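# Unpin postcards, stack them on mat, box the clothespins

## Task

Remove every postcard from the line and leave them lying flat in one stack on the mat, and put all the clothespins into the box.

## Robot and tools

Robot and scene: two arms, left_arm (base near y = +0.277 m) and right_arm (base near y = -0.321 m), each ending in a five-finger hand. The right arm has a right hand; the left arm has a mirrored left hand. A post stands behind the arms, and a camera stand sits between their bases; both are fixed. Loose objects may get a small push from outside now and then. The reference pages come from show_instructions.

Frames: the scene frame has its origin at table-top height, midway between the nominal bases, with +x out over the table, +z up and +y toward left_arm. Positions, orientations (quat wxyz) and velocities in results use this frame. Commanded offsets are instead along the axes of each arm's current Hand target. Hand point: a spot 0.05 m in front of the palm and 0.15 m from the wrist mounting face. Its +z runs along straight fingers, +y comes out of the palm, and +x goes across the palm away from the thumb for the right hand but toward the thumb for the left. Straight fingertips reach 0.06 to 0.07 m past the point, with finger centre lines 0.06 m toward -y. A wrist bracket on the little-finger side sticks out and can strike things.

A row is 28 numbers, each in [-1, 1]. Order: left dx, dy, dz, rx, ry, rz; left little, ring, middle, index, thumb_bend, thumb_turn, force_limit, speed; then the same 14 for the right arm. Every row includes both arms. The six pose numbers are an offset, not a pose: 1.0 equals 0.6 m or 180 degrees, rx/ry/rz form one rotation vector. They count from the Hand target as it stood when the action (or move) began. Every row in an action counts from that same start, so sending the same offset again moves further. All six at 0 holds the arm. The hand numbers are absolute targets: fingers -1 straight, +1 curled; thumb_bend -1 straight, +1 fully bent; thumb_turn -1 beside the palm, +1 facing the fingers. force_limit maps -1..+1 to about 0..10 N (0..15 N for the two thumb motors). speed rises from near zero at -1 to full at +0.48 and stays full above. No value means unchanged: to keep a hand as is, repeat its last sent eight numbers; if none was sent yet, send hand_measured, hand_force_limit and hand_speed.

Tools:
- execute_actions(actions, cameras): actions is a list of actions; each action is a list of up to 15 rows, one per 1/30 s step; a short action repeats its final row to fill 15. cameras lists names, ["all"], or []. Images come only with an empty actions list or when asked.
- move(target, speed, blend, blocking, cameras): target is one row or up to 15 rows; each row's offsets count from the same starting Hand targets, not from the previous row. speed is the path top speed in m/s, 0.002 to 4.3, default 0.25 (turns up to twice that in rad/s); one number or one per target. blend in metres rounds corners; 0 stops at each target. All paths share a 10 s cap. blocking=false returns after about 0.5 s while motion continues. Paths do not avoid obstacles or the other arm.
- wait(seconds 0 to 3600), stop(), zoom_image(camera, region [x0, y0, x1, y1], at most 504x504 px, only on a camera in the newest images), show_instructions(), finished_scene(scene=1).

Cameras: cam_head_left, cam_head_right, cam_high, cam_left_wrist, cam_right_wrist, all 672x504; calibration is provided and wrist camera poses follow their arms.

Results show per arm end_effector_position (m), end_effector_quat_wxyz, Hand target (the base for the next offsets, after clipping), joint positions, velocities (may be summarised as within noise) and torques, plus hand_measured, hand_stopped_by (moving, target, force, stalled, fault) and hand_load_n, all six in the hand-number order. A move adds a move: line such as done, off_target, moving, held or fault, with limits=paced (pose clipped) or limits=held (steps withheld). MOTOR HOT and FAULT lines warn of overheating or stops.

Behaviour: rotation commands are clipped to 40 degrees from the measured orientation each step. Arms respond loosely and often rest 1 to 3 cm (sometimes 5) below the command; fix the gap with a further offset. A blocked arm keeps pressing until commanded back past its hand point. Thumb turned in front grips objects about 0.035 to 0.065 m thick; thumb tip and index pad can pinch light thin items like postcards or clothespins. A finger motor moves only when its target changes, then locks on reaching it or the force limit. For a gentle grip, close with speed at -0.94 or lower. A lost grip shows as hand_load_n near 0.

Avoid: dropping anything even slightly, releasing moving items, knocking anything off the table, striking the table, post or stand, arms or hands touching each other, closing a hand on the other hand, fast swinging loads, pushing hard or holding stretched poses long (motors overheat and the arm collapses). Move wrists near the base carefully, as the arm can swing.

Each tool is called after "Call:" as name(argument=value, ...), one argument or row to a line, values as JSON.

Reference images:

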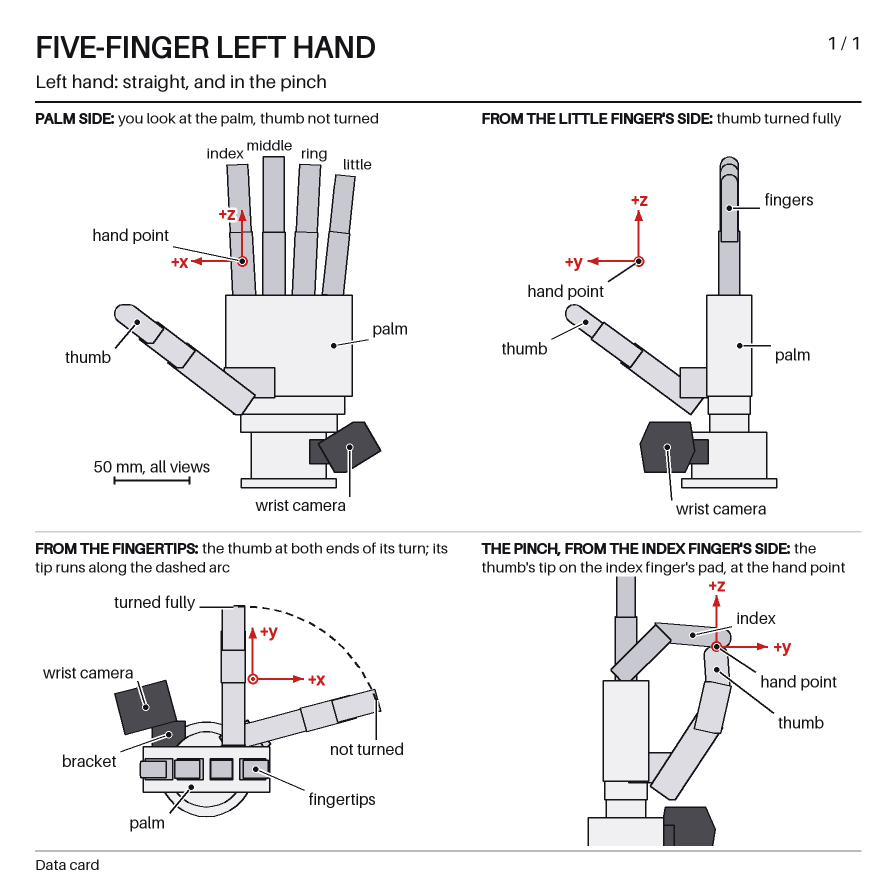

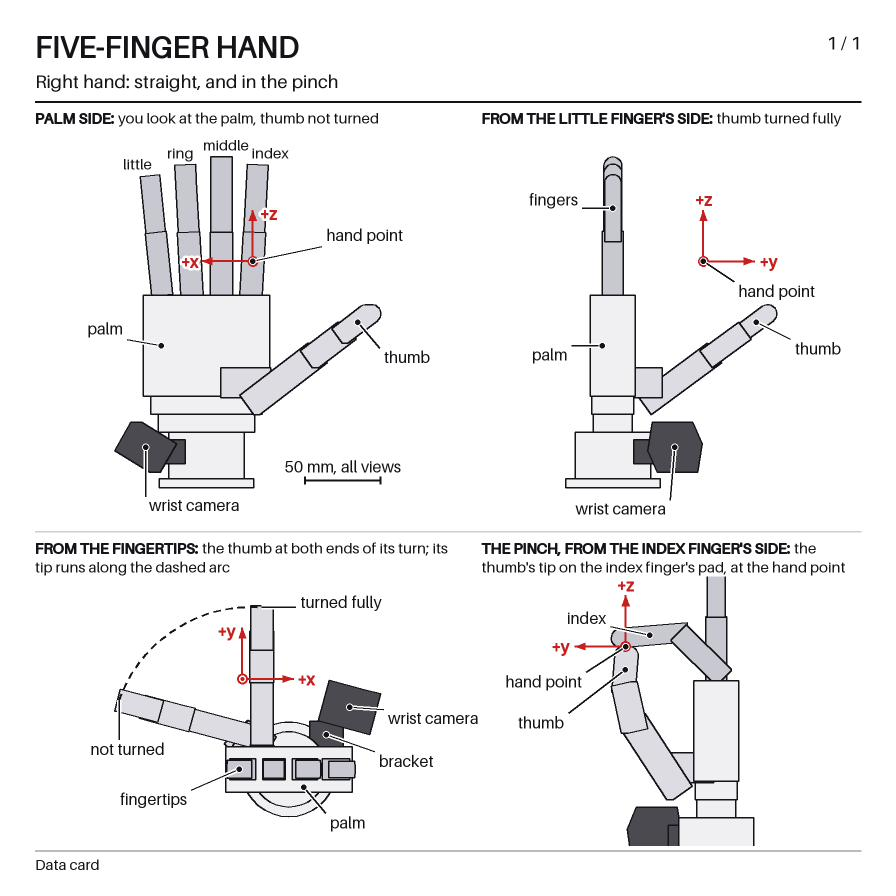

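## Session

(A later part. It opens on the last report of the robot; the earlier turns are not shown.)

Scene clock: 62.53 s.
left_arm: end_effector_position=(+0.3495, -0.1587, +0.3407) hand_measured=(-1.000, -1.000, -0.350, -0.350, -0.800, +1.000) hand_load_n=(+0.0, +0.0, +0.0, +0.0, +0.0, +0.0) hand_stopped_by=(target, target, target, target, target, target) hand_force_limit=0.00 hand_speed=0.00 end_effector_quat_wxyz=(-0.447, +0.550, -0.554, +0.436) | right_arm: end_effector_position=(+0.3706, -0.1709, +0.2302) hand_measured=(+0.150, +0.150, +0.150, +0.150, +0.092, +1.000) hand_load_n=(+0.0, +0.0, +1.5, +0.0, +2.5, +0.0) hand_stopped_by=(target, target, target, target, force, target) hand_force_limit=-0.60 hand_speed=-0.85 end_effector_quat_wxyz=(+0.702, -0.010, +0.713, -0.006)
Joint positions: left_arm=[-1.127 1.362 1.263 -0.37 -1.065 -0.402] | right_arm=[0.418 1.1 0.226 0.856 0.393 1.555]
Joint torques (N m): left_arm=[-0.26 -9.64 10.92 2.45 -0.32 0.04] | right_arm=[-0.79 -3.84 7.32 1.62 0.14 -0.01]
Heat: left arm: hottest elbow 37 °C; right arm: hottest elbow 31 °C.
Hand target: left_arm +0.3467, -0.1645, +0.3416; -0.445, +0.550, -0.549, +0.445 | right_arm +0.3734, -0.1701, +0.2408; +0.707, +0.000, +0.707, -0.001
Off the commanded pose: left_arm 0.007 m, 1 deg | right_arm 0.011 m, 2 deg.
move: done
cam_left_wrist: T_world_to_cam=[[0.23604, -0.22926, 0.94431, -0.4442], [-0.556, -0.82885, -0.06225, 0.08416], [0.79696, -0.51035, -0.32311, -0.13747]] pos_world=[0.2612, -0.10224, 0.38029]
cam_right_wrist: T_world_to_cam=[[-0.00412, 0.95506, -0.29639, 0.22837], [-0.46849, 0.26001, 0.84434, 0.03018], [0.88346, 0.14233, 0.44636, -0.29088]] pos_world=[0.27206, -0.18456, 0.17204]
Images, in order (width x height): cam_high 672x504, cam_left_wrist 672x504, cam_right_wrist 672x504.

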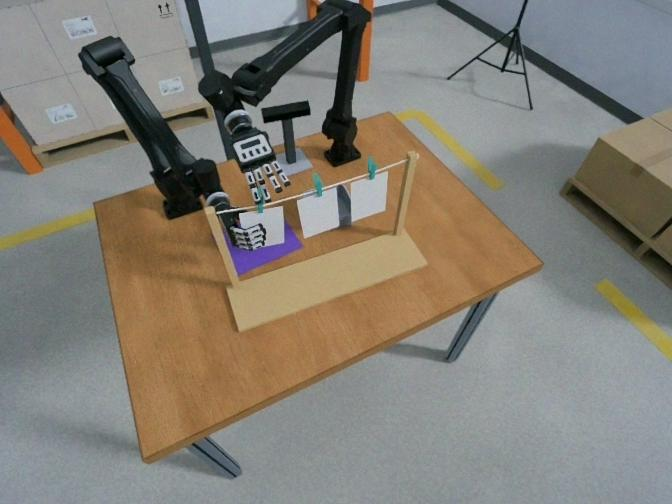

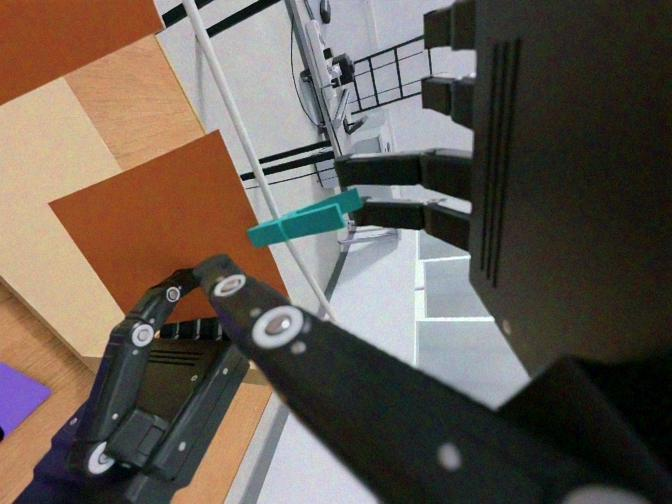

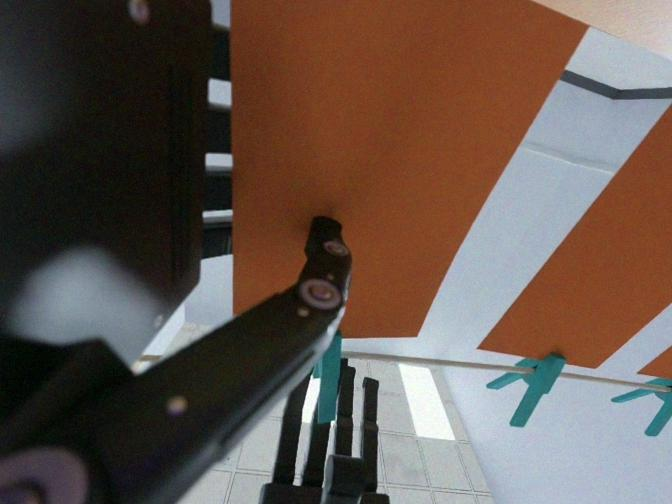

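Call:
move(
  target=[0,0,0,0,0,0,-1,-1,-0.12,-0.12,-0.4,1,-0.2,-0.3,0,0,0,0,0,0,0.15,0.15,0.15,0.15,0.1,1,-0.6,-0.85],
  cameras=["cam_left_wrist","cam_right_wrist","cam_high"],
)

Call:
zoom_image(
  camera="cam_high",
  region=[200, 120, 340, 250],
)

Call:
zoom_image(
  camera="cam_left_wrist",
  region=[230, 150, 430, 320],
)

Call:
zoom_image(
  camera="cam_right_wrist",
  region=[230, 320, 400, 460],
)

Scene clock: 63.80 s.
left_arm: end_effector_position=(+0.3495, -0.1587, +0.3407) hand_measured=(-1.000, -1.000, -0.120, -0.120, -0.400, +1.000) hand_load_n=(-0.5, +0.0, +0.0, +0.0, +0.0, +0.0) hand_stopped_by=(target, target, target, target, target, target) hand_force_limit=-0.20 hand_speed=-0.30 end_effector_quat_wxyz=(-0.447, +0.550, -0.554, +0.436) | right_arm: end_effector_position=(+0.3704, -0.1710, +0.2311) hand_measured=(+0.150, +0.150, +0.150, +0.150, +0.092, +1.000) hand_load_n=(+0.0, +0.0, +1.5, +0.0, +2.0, +0.5) hand_stopped_by=(target, target, target, target, force, target) hand_force_limit=-0.60 hand_speed=-0.85 end_effector_quat_wxyz=(+0.702, -0.009, +0.712, -0.006)
Joint positions: left_arm=[-1.127 1.362 1.263 -0.37 -1.065 -0.402] | right_arm=[0.418 1.097 0.226 0.856 0.393 1.555]
Joint torques (N m): left_arm=[-0.5 -9.93 10.88 2.44 -0.3 -0.04] | right_arm=[-0.73 -3.66 7.34 1.62 0.13 -0.01]
Heat: left arm: hottest elbow 37 °C; right arm: hottest elbow 31 °C.
Hand target: left_arm +0.3467, -0.1645, +0.3416; -0.445, +0.550, -0.549, +0.445 | right_arm +0.3734, -0.1701, +0.2408; +0.707, +0.000, +0.707, -0.001
Off the commanded pose: left_arm 0.007 m, 1 deg | right_arm 0.010 m, 1 deg.
move: done
cam_left_wrist: T_world_to_cam=[[0.23604, -0.22926, 0.94431, -0.4442], [-0.556, -0.82885, -0.06225, 0.08416], [0.79696, -0.51035, -0.32311, -0.13747]] pos_world=[0.2612, -0.10224, 0.38029]
cam_right_wrist: T_world_to_cam=[[-0.00347, 0.95531, -0.29559, 0.22844], [-0.4703, 0.2593, 0.84355, 0.02998], [0.8825, 0.14195, 0.44838, -0.29129]] pos_world=[0.27196, -0.18466, 0.17284]
Images, in order (width x height): cam_high 672x504, cam_left_wrist 672x504, cam_right_wrist 672x504.

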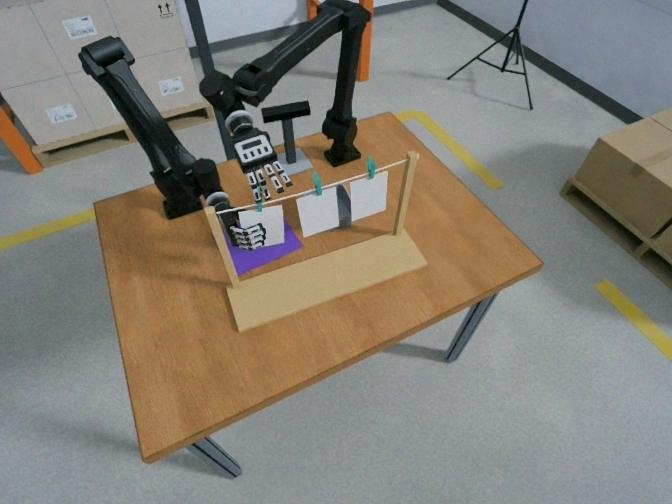

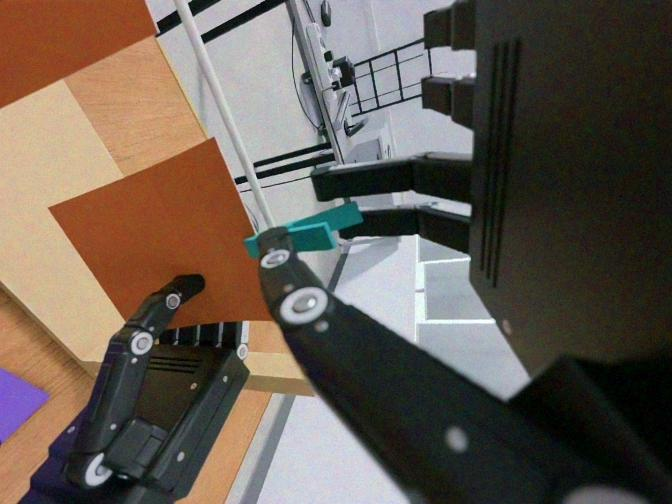

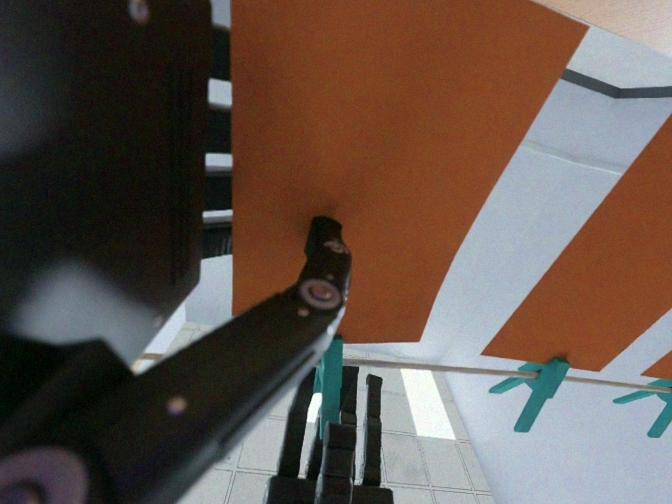

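Scaled by 3.600 from the camera's image (finer frame: 960x720).

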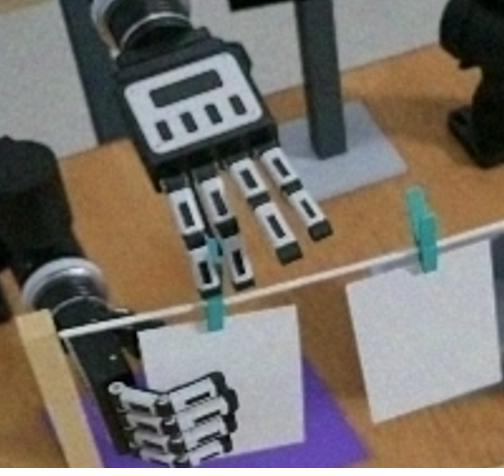

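Scaled by 2.520 from the camera's image (finer frame: 960x720).

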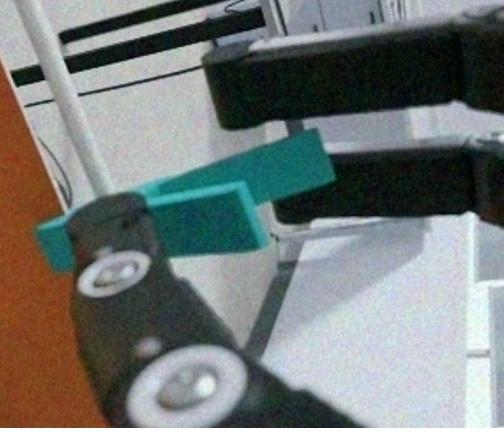

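Scaled by 2.965 from the camera's image (finer frame: 960x720).

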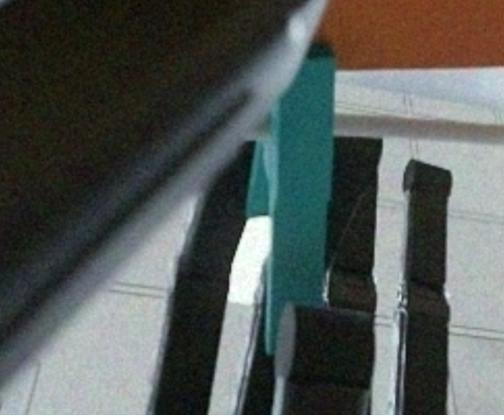

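Call:
move(
  target=[0,-0.0028,0.0130,0,0,0,-1,-1,-0.12,-0.12,-0.4,1,-0.2,-0.3,0,0,0,0,0,0,0.15,0.15,0.15,0.15,0.1,1,-0.6,-0.85],
  speed=0.05,
  cameras=["cam_left_wrist","cam_right_wrist","cam_high","cam_head_left"],
)

Call:
zoom_image(
  camera="cam_high",
  region=[200, 120, 340, 250],
)

Call:
zoom_image(
  camera="cam_left_wrist",
  region=[230, 150, 430, 320],
)

Call:
zoom_image(
  camera="cam_right_wrist",
  region=[230, 320, 400, 460],
)

Scene clock: 65.13 s.
left_arm: end_effector_position=(+0.3498, -0.1605, +0.3421) hand_measured=(-1.000, -1.000, -0.120, -0.120, -0.400, +1.000) hand_load_n=(+0.0, +0.0, +0.0, +0.0, +0.0, +0.0) hand_stopped_by=(target, target, target, target, target, target) hand_force_limit=-0.20 hand_speed=-0.30 end_effector_quat_wxyz=(-0.446, +0.547, -0.556, +0.439) | right_arm: end_effector_position=(+0.3704, -0.1710, +0.2311) hand_measured=(+0.150, +0.150, +0.150, +0.150, +0.092, +1.000) hand_load_n=(+0.0, +0.0, +2.0, +0.0, +2.5, +0.5) hand_stopped_by=(target, target, target, target, force, target) hand_force_limit=-0.60 hand_speed=-0.85 end_effector_quat_wxyz=(+0.702, -0.009, +0.712, -0.006)
Joint positions: left_arm=[-1.127 1.362 1.263 -0.358 -1.059 -0.389] | right_arm=[0.418 1.097 0.226 0.856 0.393 1.555]
Joint torques (N m): left_arm=[0.62 -8.82 11.73 2.45 0.02 0.12] | right_arm=[-0.85 -3.66 7.34 1.63 0.13 -0.01]
Heat: left arm: hottest elbow 37 °C; right arm: hottest elbow 31 °C.
Hand target: left_arm +0.3547, -0.1645, +0.3416; -0.445, +0.550, -0.549, +0.445 | right_arm +0.3734, -0.1701, +0.2408; +0.707, +0.000, +0.707, -0.001
Off the commanded pose: left_arm 0.006 m, 1 deg | right_arm 0.010 m, 1 deg.
move: done
cam_left_wrist: T_world_to_cam=[[0.23132, -0.23097, 0.94506, -0.44484], [-0.56253, -0.82432, -0.06377, 0.08634], [0.79376, -0.51687, -0.32061, -0.13886]] pos_world=[0.2617, -0.10335, 0.38139]
cam_right_wrist: T_world_to_cam=[[-0.00347, 0.95531, -0.29559, 0.22844], [-0.4703, 0.2593, 0.84355, 0.02998], [0.8825, 0.14195, 0.44838, -0.29129]] pos_world=[0.27196, -0.18466, 0.17284]
Images, in order (width x height): cam_head_left 672x504, cam_high 672x504, cam_left_wrist 672x504, cam_right_wrist 672x504.

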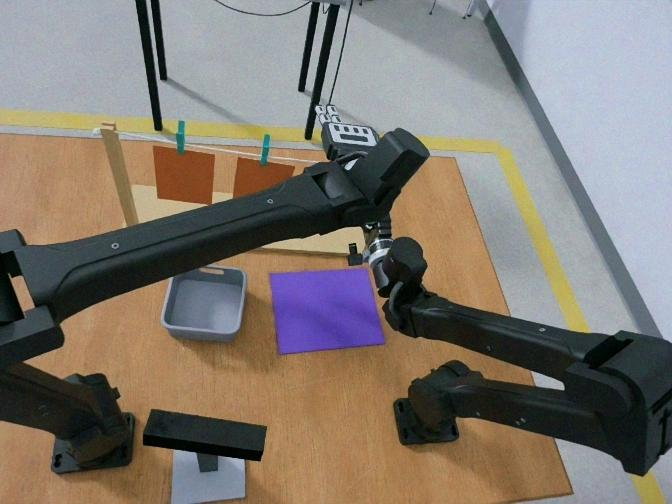

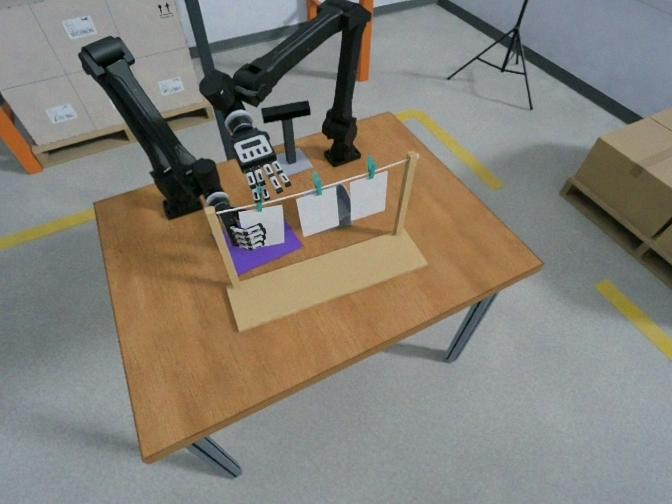

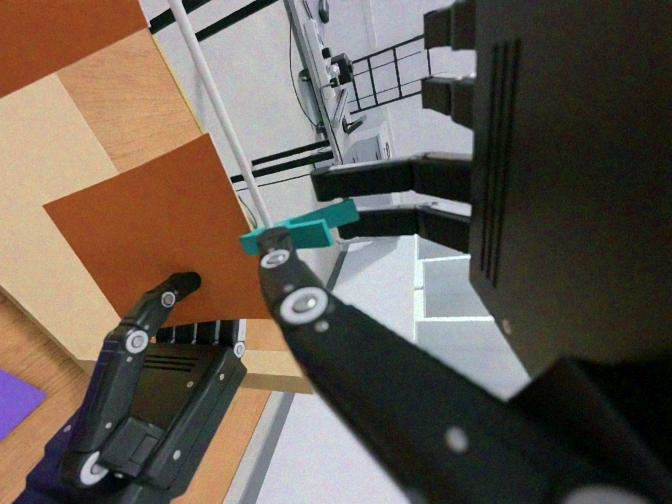

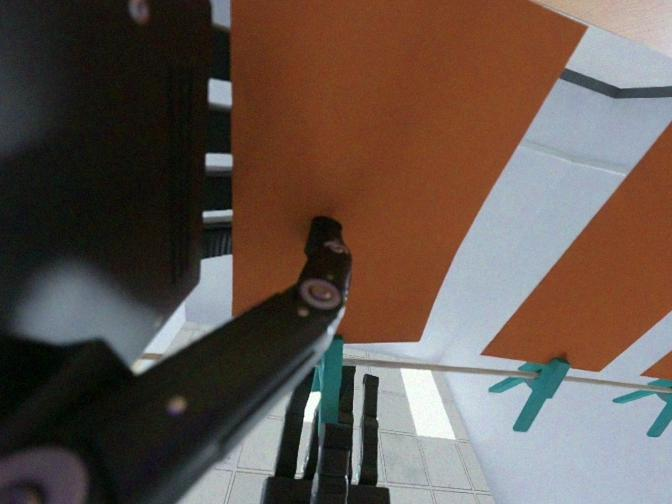

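Scaled by 3.600 from the camera's image (finer frame: 960x720).

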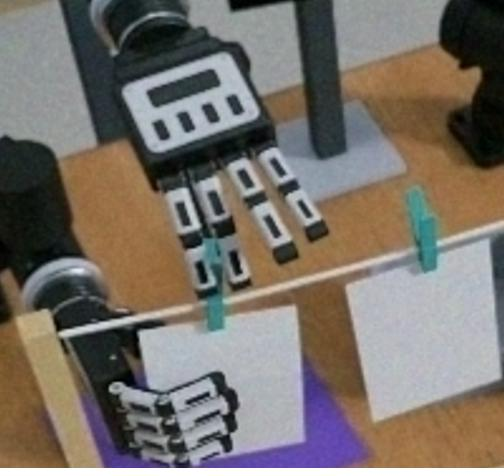

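Scaled by 2.520 from the camera's image (finer frame: 960x720).

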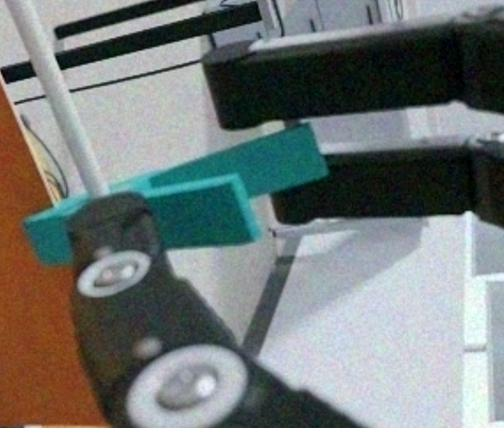

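Scaled by 2.965 from the camera's image (finer frame: 960x720).

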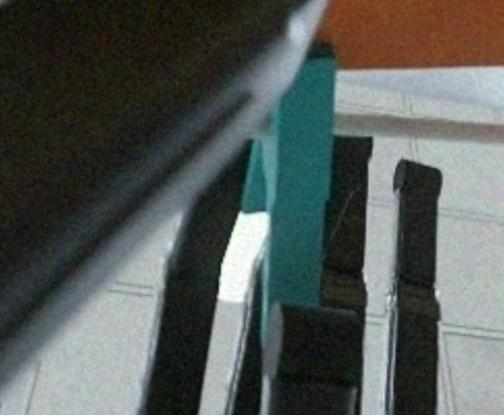

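Call:
move(
  target=[0,0,0,0,0,0,-1,-1,-0.12,-0.12,-0.15,1,-0.2,-0.5,0,0,0,0,0,0,0.15,0.15,0.15,0.15,0.1,1,-0.6,-0.85],
  speed=0.05,
  cameras=["cam_left_wrist","cam_right_wrist","cam_high","cam_head_left"],
)

Call:
zoom_image(
  camera="cam_high",
  region=[200, 120, 340, 250],
)

Call:
zoom_image(
  camera="cam_left_wrist",
  region=[230, 150, 430, 320],
)

Call:
zoom_image(
  camera="cam_right_wrist",
  region=[230, 320, 400, 460],
)

Scene clock: 66.20 s.
left_arm: end_effector_position=(+0.3498, -0.1613, +0.3417) hand_measured=(-1.000, -1.000, -0.120, -0.120, -0.196, +1.000) hand_load_n=(+0.0, +0.0, +0.0, +6.0, +7.0, +0.0) hand_stopped_by=(target, target, target, target, force, target) hand_force_limit=-0.20 hand_speed=-0.50 end_effector_quat_wxyz=(-0.444, +0.548, -0.555, +0.440) | right_arm: end_effector_position=(+0.3702, -0.1708, +0.2316) hand_measured=(+0.150, +0.150, +0.150, +0.150, +0.092, +1.000) hand_load_n=(+0.0, +0.0, +1.5, +0.0, +2.5, +0.5) hand_stopped_by=(target, target, target, target, force, target) hand_force_limit=-0.60 hand_speed=-0.85 end_effector_quat_wxyz=(+0.703, -0.009, +0.711, -0.005)
Joint positions: left_arm=[-1.127 1.363 1.263 -0.358 -1.058 -0.396] | right_arm=[0.418 1.096 0.226 0.856 0.393 1.555]
Joint torques (N m): left_arm=[1.14 -10.29 11.59 2.5 -0.02 0.07] | right_arm=[-0.79 -3.55 7.35 1.62 0.13 -0.01]
Heat: left arm: hottest elbow 38 °C; right arm: hottest elbow 31 °C.
Hand target: left_arm +0.3547, -0.1645, +0.3417; -0.445, +0.550, -0.549, +0.445 | right_arm +0.3733, -0.1701, +0.2408; +0.707, +0.000, +0.707, -0.001
Off the commanded pose: left_arm 0.006 m, 1 deg | right_arm 0.010 m, 1 deg.
move: done
cam_left_wrist: T_world_to_cam=[[0.23226, -0.22565, 0.94612, -0.4445], [-0.56262, -0.82464, -0.05856, 0.08396], [0.79342, -0.5187, -0.31849, -0.1403]] pos_world=[0.2618, -0.10384, 0.38078]
cam_right_wrist: T_world_to_cam=[[-0.0036, 0.95544, -0.29516, 0.22842], [-0.4713, 0.2587, 0.84318, 0.02988], [0.88196, 0.14215, 0.44937, -0.29134]] pos_world=[0.27186, -0.18456, 0.17314]
Images, in order (width x height): cam_head_left 672x504, cam_high 672x504, cam_left_wrist 672x504, cam_right_wrist 672x504.

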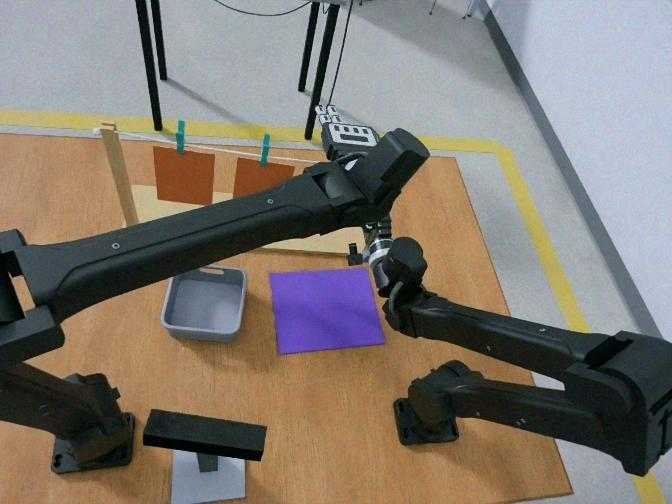

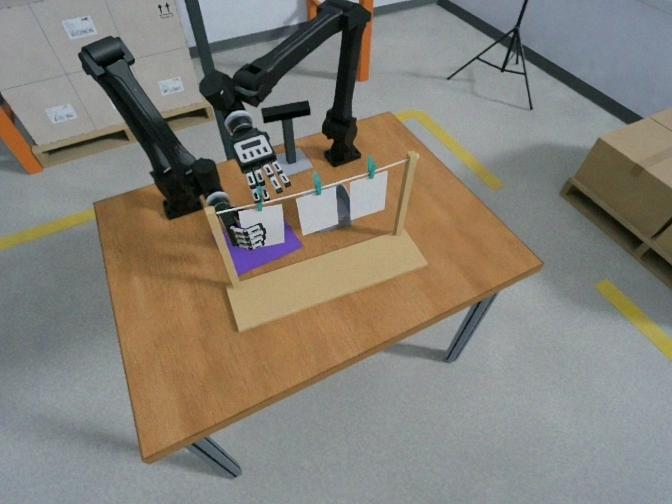

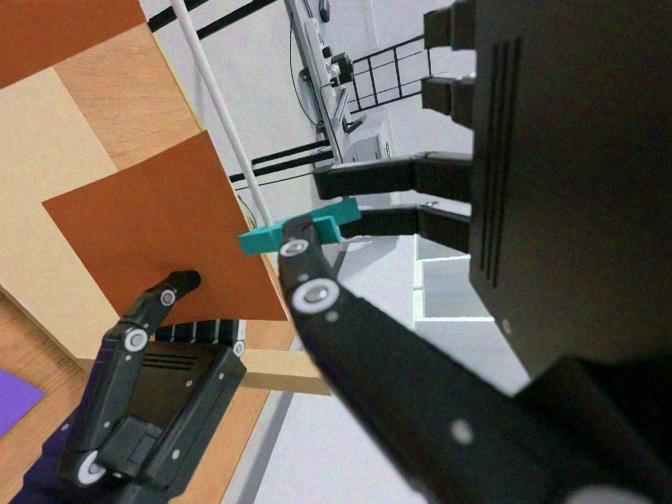

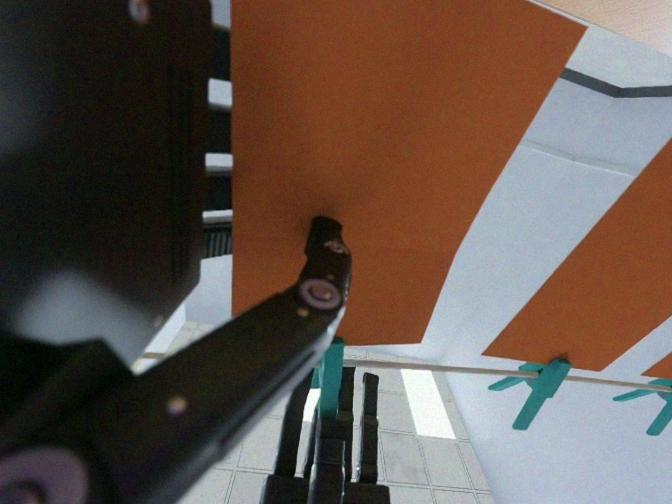

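Scaled by 3.600 from the camera's image (finer frame: 960x720).

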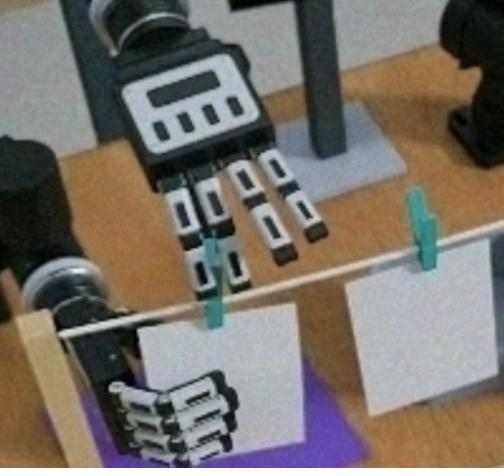

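Scaled by 2.520 from the camera's image (finer frame: 960x720).

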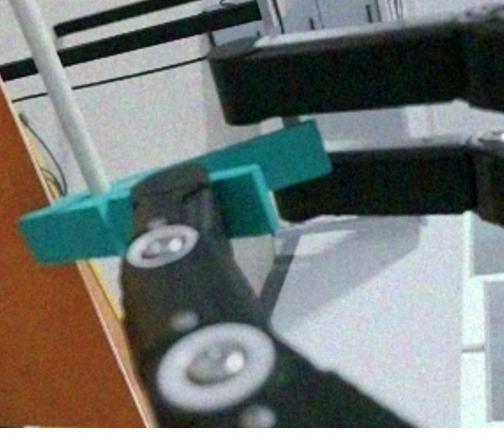

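Scaled by 2.965 from the camera's image (finer frame: 960x720).

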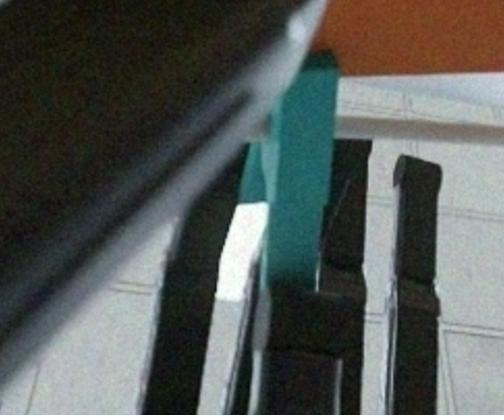

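Call:
move(
  target=[0,0,0,0,0,0,-1,-1,-0.12,-0.12,0.0,1,0.5,-0.5,0,0,0,0,0,0,0.15,0.15,0.15,0.15,0.1,1,-0.6,-0.85],
  speed=0.05,
  cameras=["cam_left_wrist","cam_right_wrist","cam_high","cam_head_left"],
)

Call:
zoom_image(
  camera="cam_high",
  region=[200, 120, 340, 250],
)

Call:
zoom_image(
  camera="cam_left_wrist",
  region=[230, 150, 430, 320],
)

Call:
zoom_image(
  camera="cam_right_wrist",
  region=[230, 320, 400, 460],
)

Scene clock: 67.17 s.
left_arm: end_effector_position=(+0.3501, -0.1620, +0.3426) hand_measured=(-1.000, -1.000, -0.120, -0.122, -0.064, +1.000) hand_load_n=(+0.0, +0.0, +0.0, +11.0, +11.0, -1.0) hand_stopped_by=(target, target, target, target, force, target) hand_force_limit=0.50 hand_speed=-0.50 end_effector_quat_wxyz=(-0.443, +0.550, -0.553, +0.443) | right_arm: end_effector_position=(+0.3702, -0.1708, +0.2316) hand_measured=(+0.150, +0.150, +0.150, +0.150, +0.092, +1.000) hand_load_n=(+0.0, +0.0, +2.0, +0.0, +2.5, +0.5) hand_stopped_by=(target, target, target, target, force, target) hand_force_limit=-0.60 hand_speed=-0.85 end_effector_quat_wxyz=(+0.703, -0.009, +0.711, -0.005)
Joint positions: left_arm=[-1.127 1.363 1.263 -0.354 -1.058 -0.399] | right_arm=[0.418 1.096 0.226 0.856 0.393 1.555]
Joint torques (N m): left_arm=[1.44 -8.94 11.67 2.41 -0.06 0.05] | right_arm=[-0.85 -3.6 7.34 1.62 0.13 -0.02]
Heat: left arm: hottest elbow 38 °C; right arm: hottest elbow 31 °C.
Hand target: left_arm +0.3547, -0.1645, +0.3417; -0.445, +0.550, -0.549, +0.445 | right_arm +0.3733, -0.1701, +0.2408; +0.707, +0.000, +0.707, -0.001
Off the commanded pose: left_arm 0.005 m, 1 deg | right_arm 0.010 m, 1 deg.
move: done
cam_left_wrist: T_world_to_cam=[[0.23043, -0.21876, 0.94818, -0.44455], [-0.562, -0.82538, -0.05385, 0.08157], [0.79439, -0.52047, -0.31313, -0.14315]] pos_world=[0.26199, -0.10443, 0.38108]
cam_right_wrist: T_world_to_cam=[[-0.0036, 0.95544, -0.29516, 0.22842], [-0.4713, 0.2587, 0.84318, 0.02988], [0.88196, 0.14215, 0.44937, -0.29134]] pos_world=[0.27186, -0.18456, 0.17314]
Images, in order (width x height): cam_head_left 672x504, cam_high 672x504, cam_left_wrist 672x504, cam_right_wrist 672x504.

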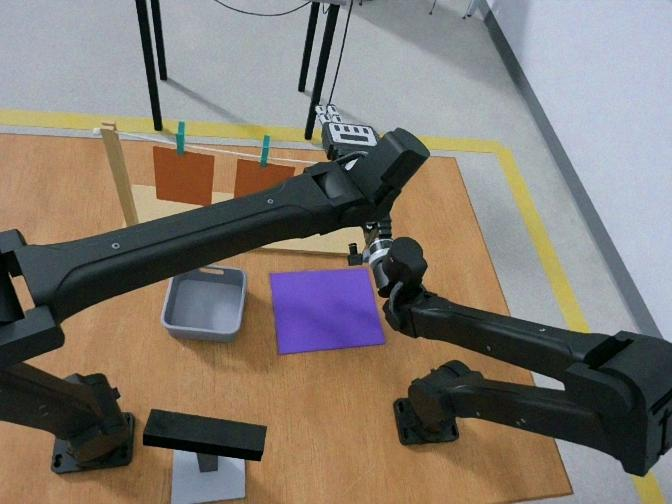

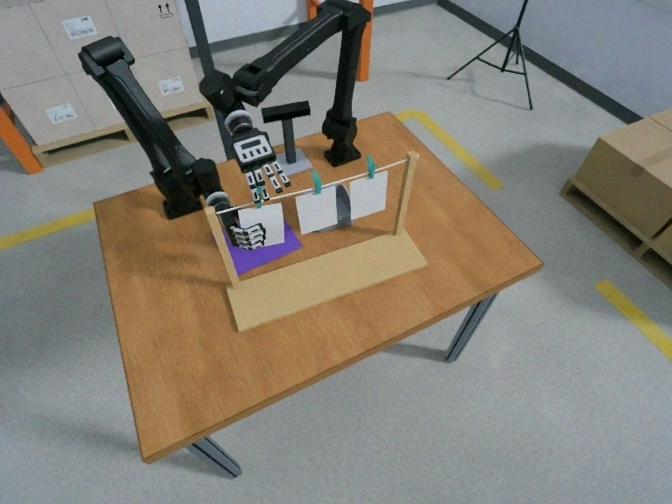

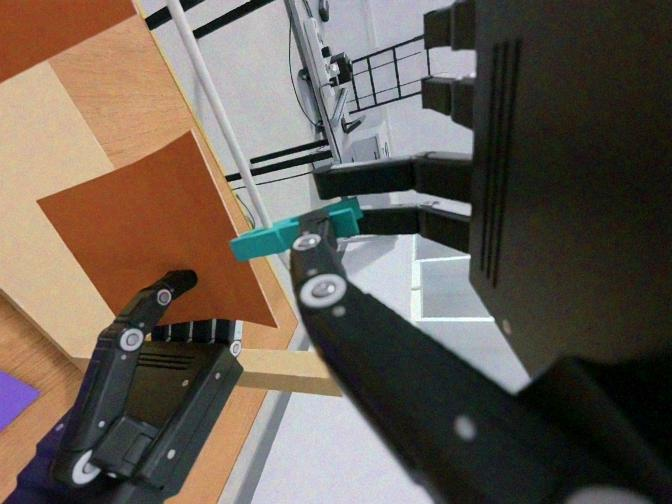

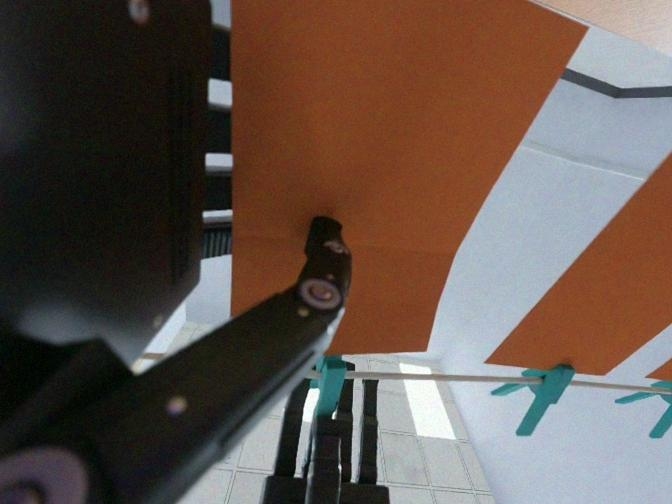

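Scaled by 3.600 from the camera's image (finer frame: 960x720).

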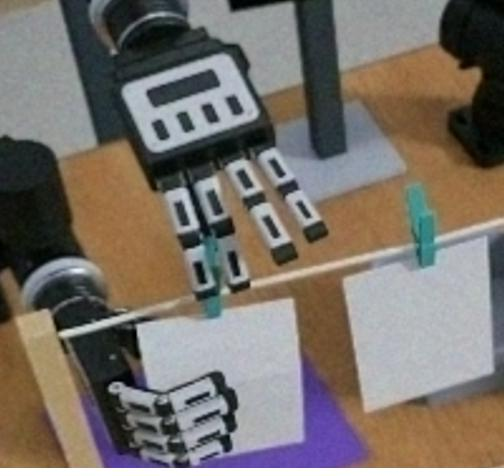

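Scaled by 2.520 from the camera's image (finer frame: 960x720).

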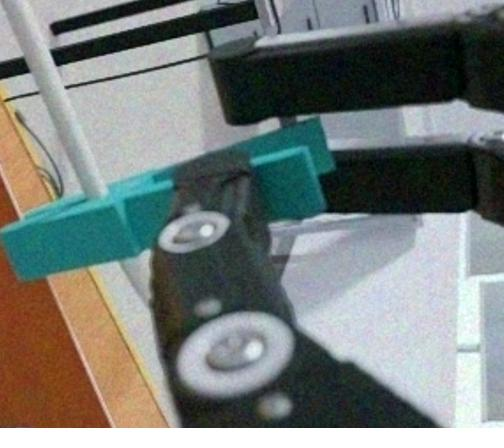

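Scaled by 2.965 from the camera's image (finer frame: 960x720).

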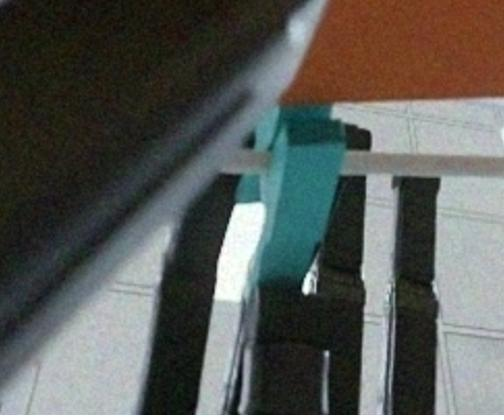

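Call:
move(
  target=[0,0,0,0,0,0,-1,-1,-0.12,-0.12,0.0,1,0.5,-0.5,0.05,0,0,0,0,0,0.15,0.15,0.15,0.15,0.1,1,-0.6,-0.85],
  speed=0.04,
  cameras=["cam_left_wrist","cam_right_wrist","cam_high"],
)

Call:
zoom_image(
  camera="cam_high",
  region=[200, 120, 340, 250],
)

Call:
zoom_image(
  camera="cam_left_wrist",
  region=[200, 150, 400, 320],
)

Call:
zoom_image(
  camera="cam_right_wrist",
  region=[230, 320, 400, 460],
)

Scene clock: 68.87 s.
left_arm: end_effector_position=(+0.3501, -0.1620, +0.3426) hand_measured=(-1.000, -1.000, -0.120, -0.122, -0.064, +1.000) hand_load_n=(+0.0, +0.0, +0.0, +11.0, +11.0, -1.0) hand_stopped_by=(target, target, target, target, force, target) hand_force_limit=0.50 hand_speed=-0.50 end_effector_quat_wxyz=(-0.443, +0.550, -0.553, +0.443) | right_arm: end_effector_position=(+0.3751, -0.1688, +0.2059) hand_measured=(+0.150, +0.150, +0.150, +0.150, +0.092, +1.000) hand_load_n=(+0.0, +0.0, +1.5, +0.5, +2.0, +0.5) hand_stopped_by=(target, target, target, target, force, target) hand_force_limit=-0.60 hand_speed=-0.85 end_effector_quat_wxyz=(+0.700, -0.010, +0.714, -0.006)
Joint positions: left_arm=[-1.127 1.363 1.263 -0.354 -1.058 -0.399] | right_arm=[0.418 1.246 0.212 1.013 0.393 1.555]
Joint torques (N m): left_arm=[1.14 -9.7 11.54 2.35 -0.04 0.15] | right_arm=[-0.85 -3.49 4.92 2.91 0.11 -0.01]
Heat: left arm: hottest elbow 38 °C; right arm: hottest elbow 31 °C.
Hand target: left_arm +0.3547, -0.1645, +0.3417; -0.445, +0.550, -0.549, +0.445 | right_arm +0.3734, -0.1701, +0.2108; +0.707, +0.000, +0.707, -0.001
Off the commanded pose: left_arm 0.005 m, 1 deg | right_arm 0.005 m, 2 deg.
move: done
cam_left_wrist: T_world_to_cam=[[0.23043, -0.21876, 0.94818, -0.44455], [-0.562, -0.82538, -0.05385, 0.08157], [0.79439, -0.52047, -0.31313, -0.14315]] pos_world=[0.26199, -0.10443, 0.38108]
cam_right_wrist: T_world_to_cam=[[-0.00563, 0.95456, -0.29795, 0.22005], [-0.46535, 0.26123, 0.8457, 0.05104], [0.88511, 0.14341, 0.44273, -0.284]] pos_world=[0.27636, -0.18266, 0.14814]
Images, in order (width x height): cam_high 672x504, cam_left_wrist 672x504, cam_right_wrist 672x504.

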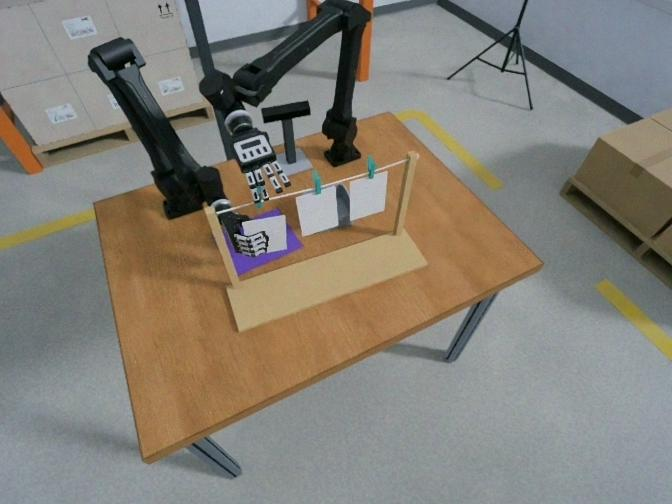

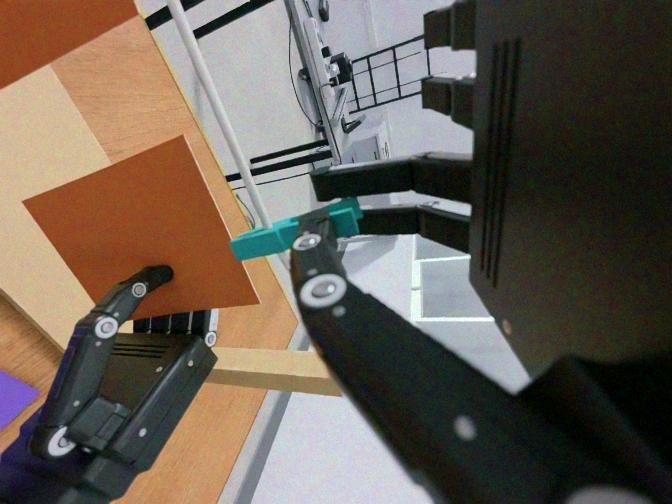

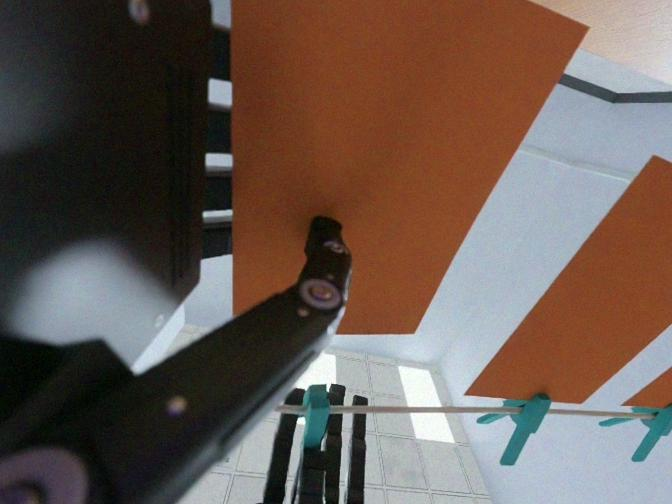

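Scaled by 3.600 from the camera's image (finer frame: 960x720).

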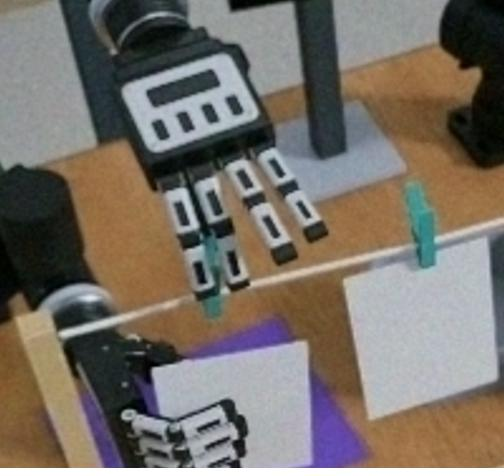

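Scaled by 2.520 from the camera's image (finer frame: 960x720).

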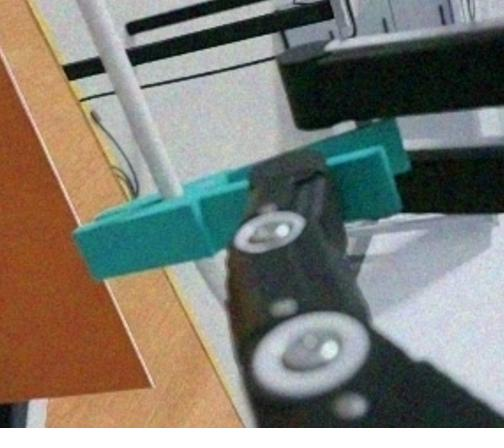

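Scaled by 2.965 from the camera's image (finer frame: 960x720).

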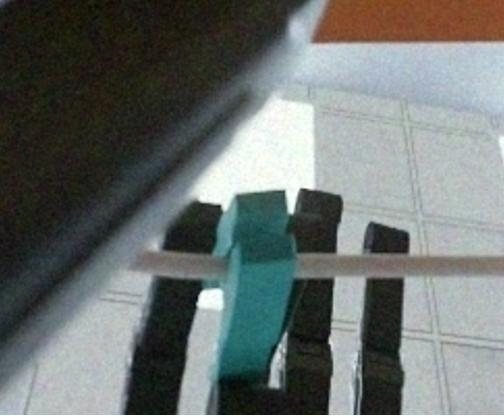

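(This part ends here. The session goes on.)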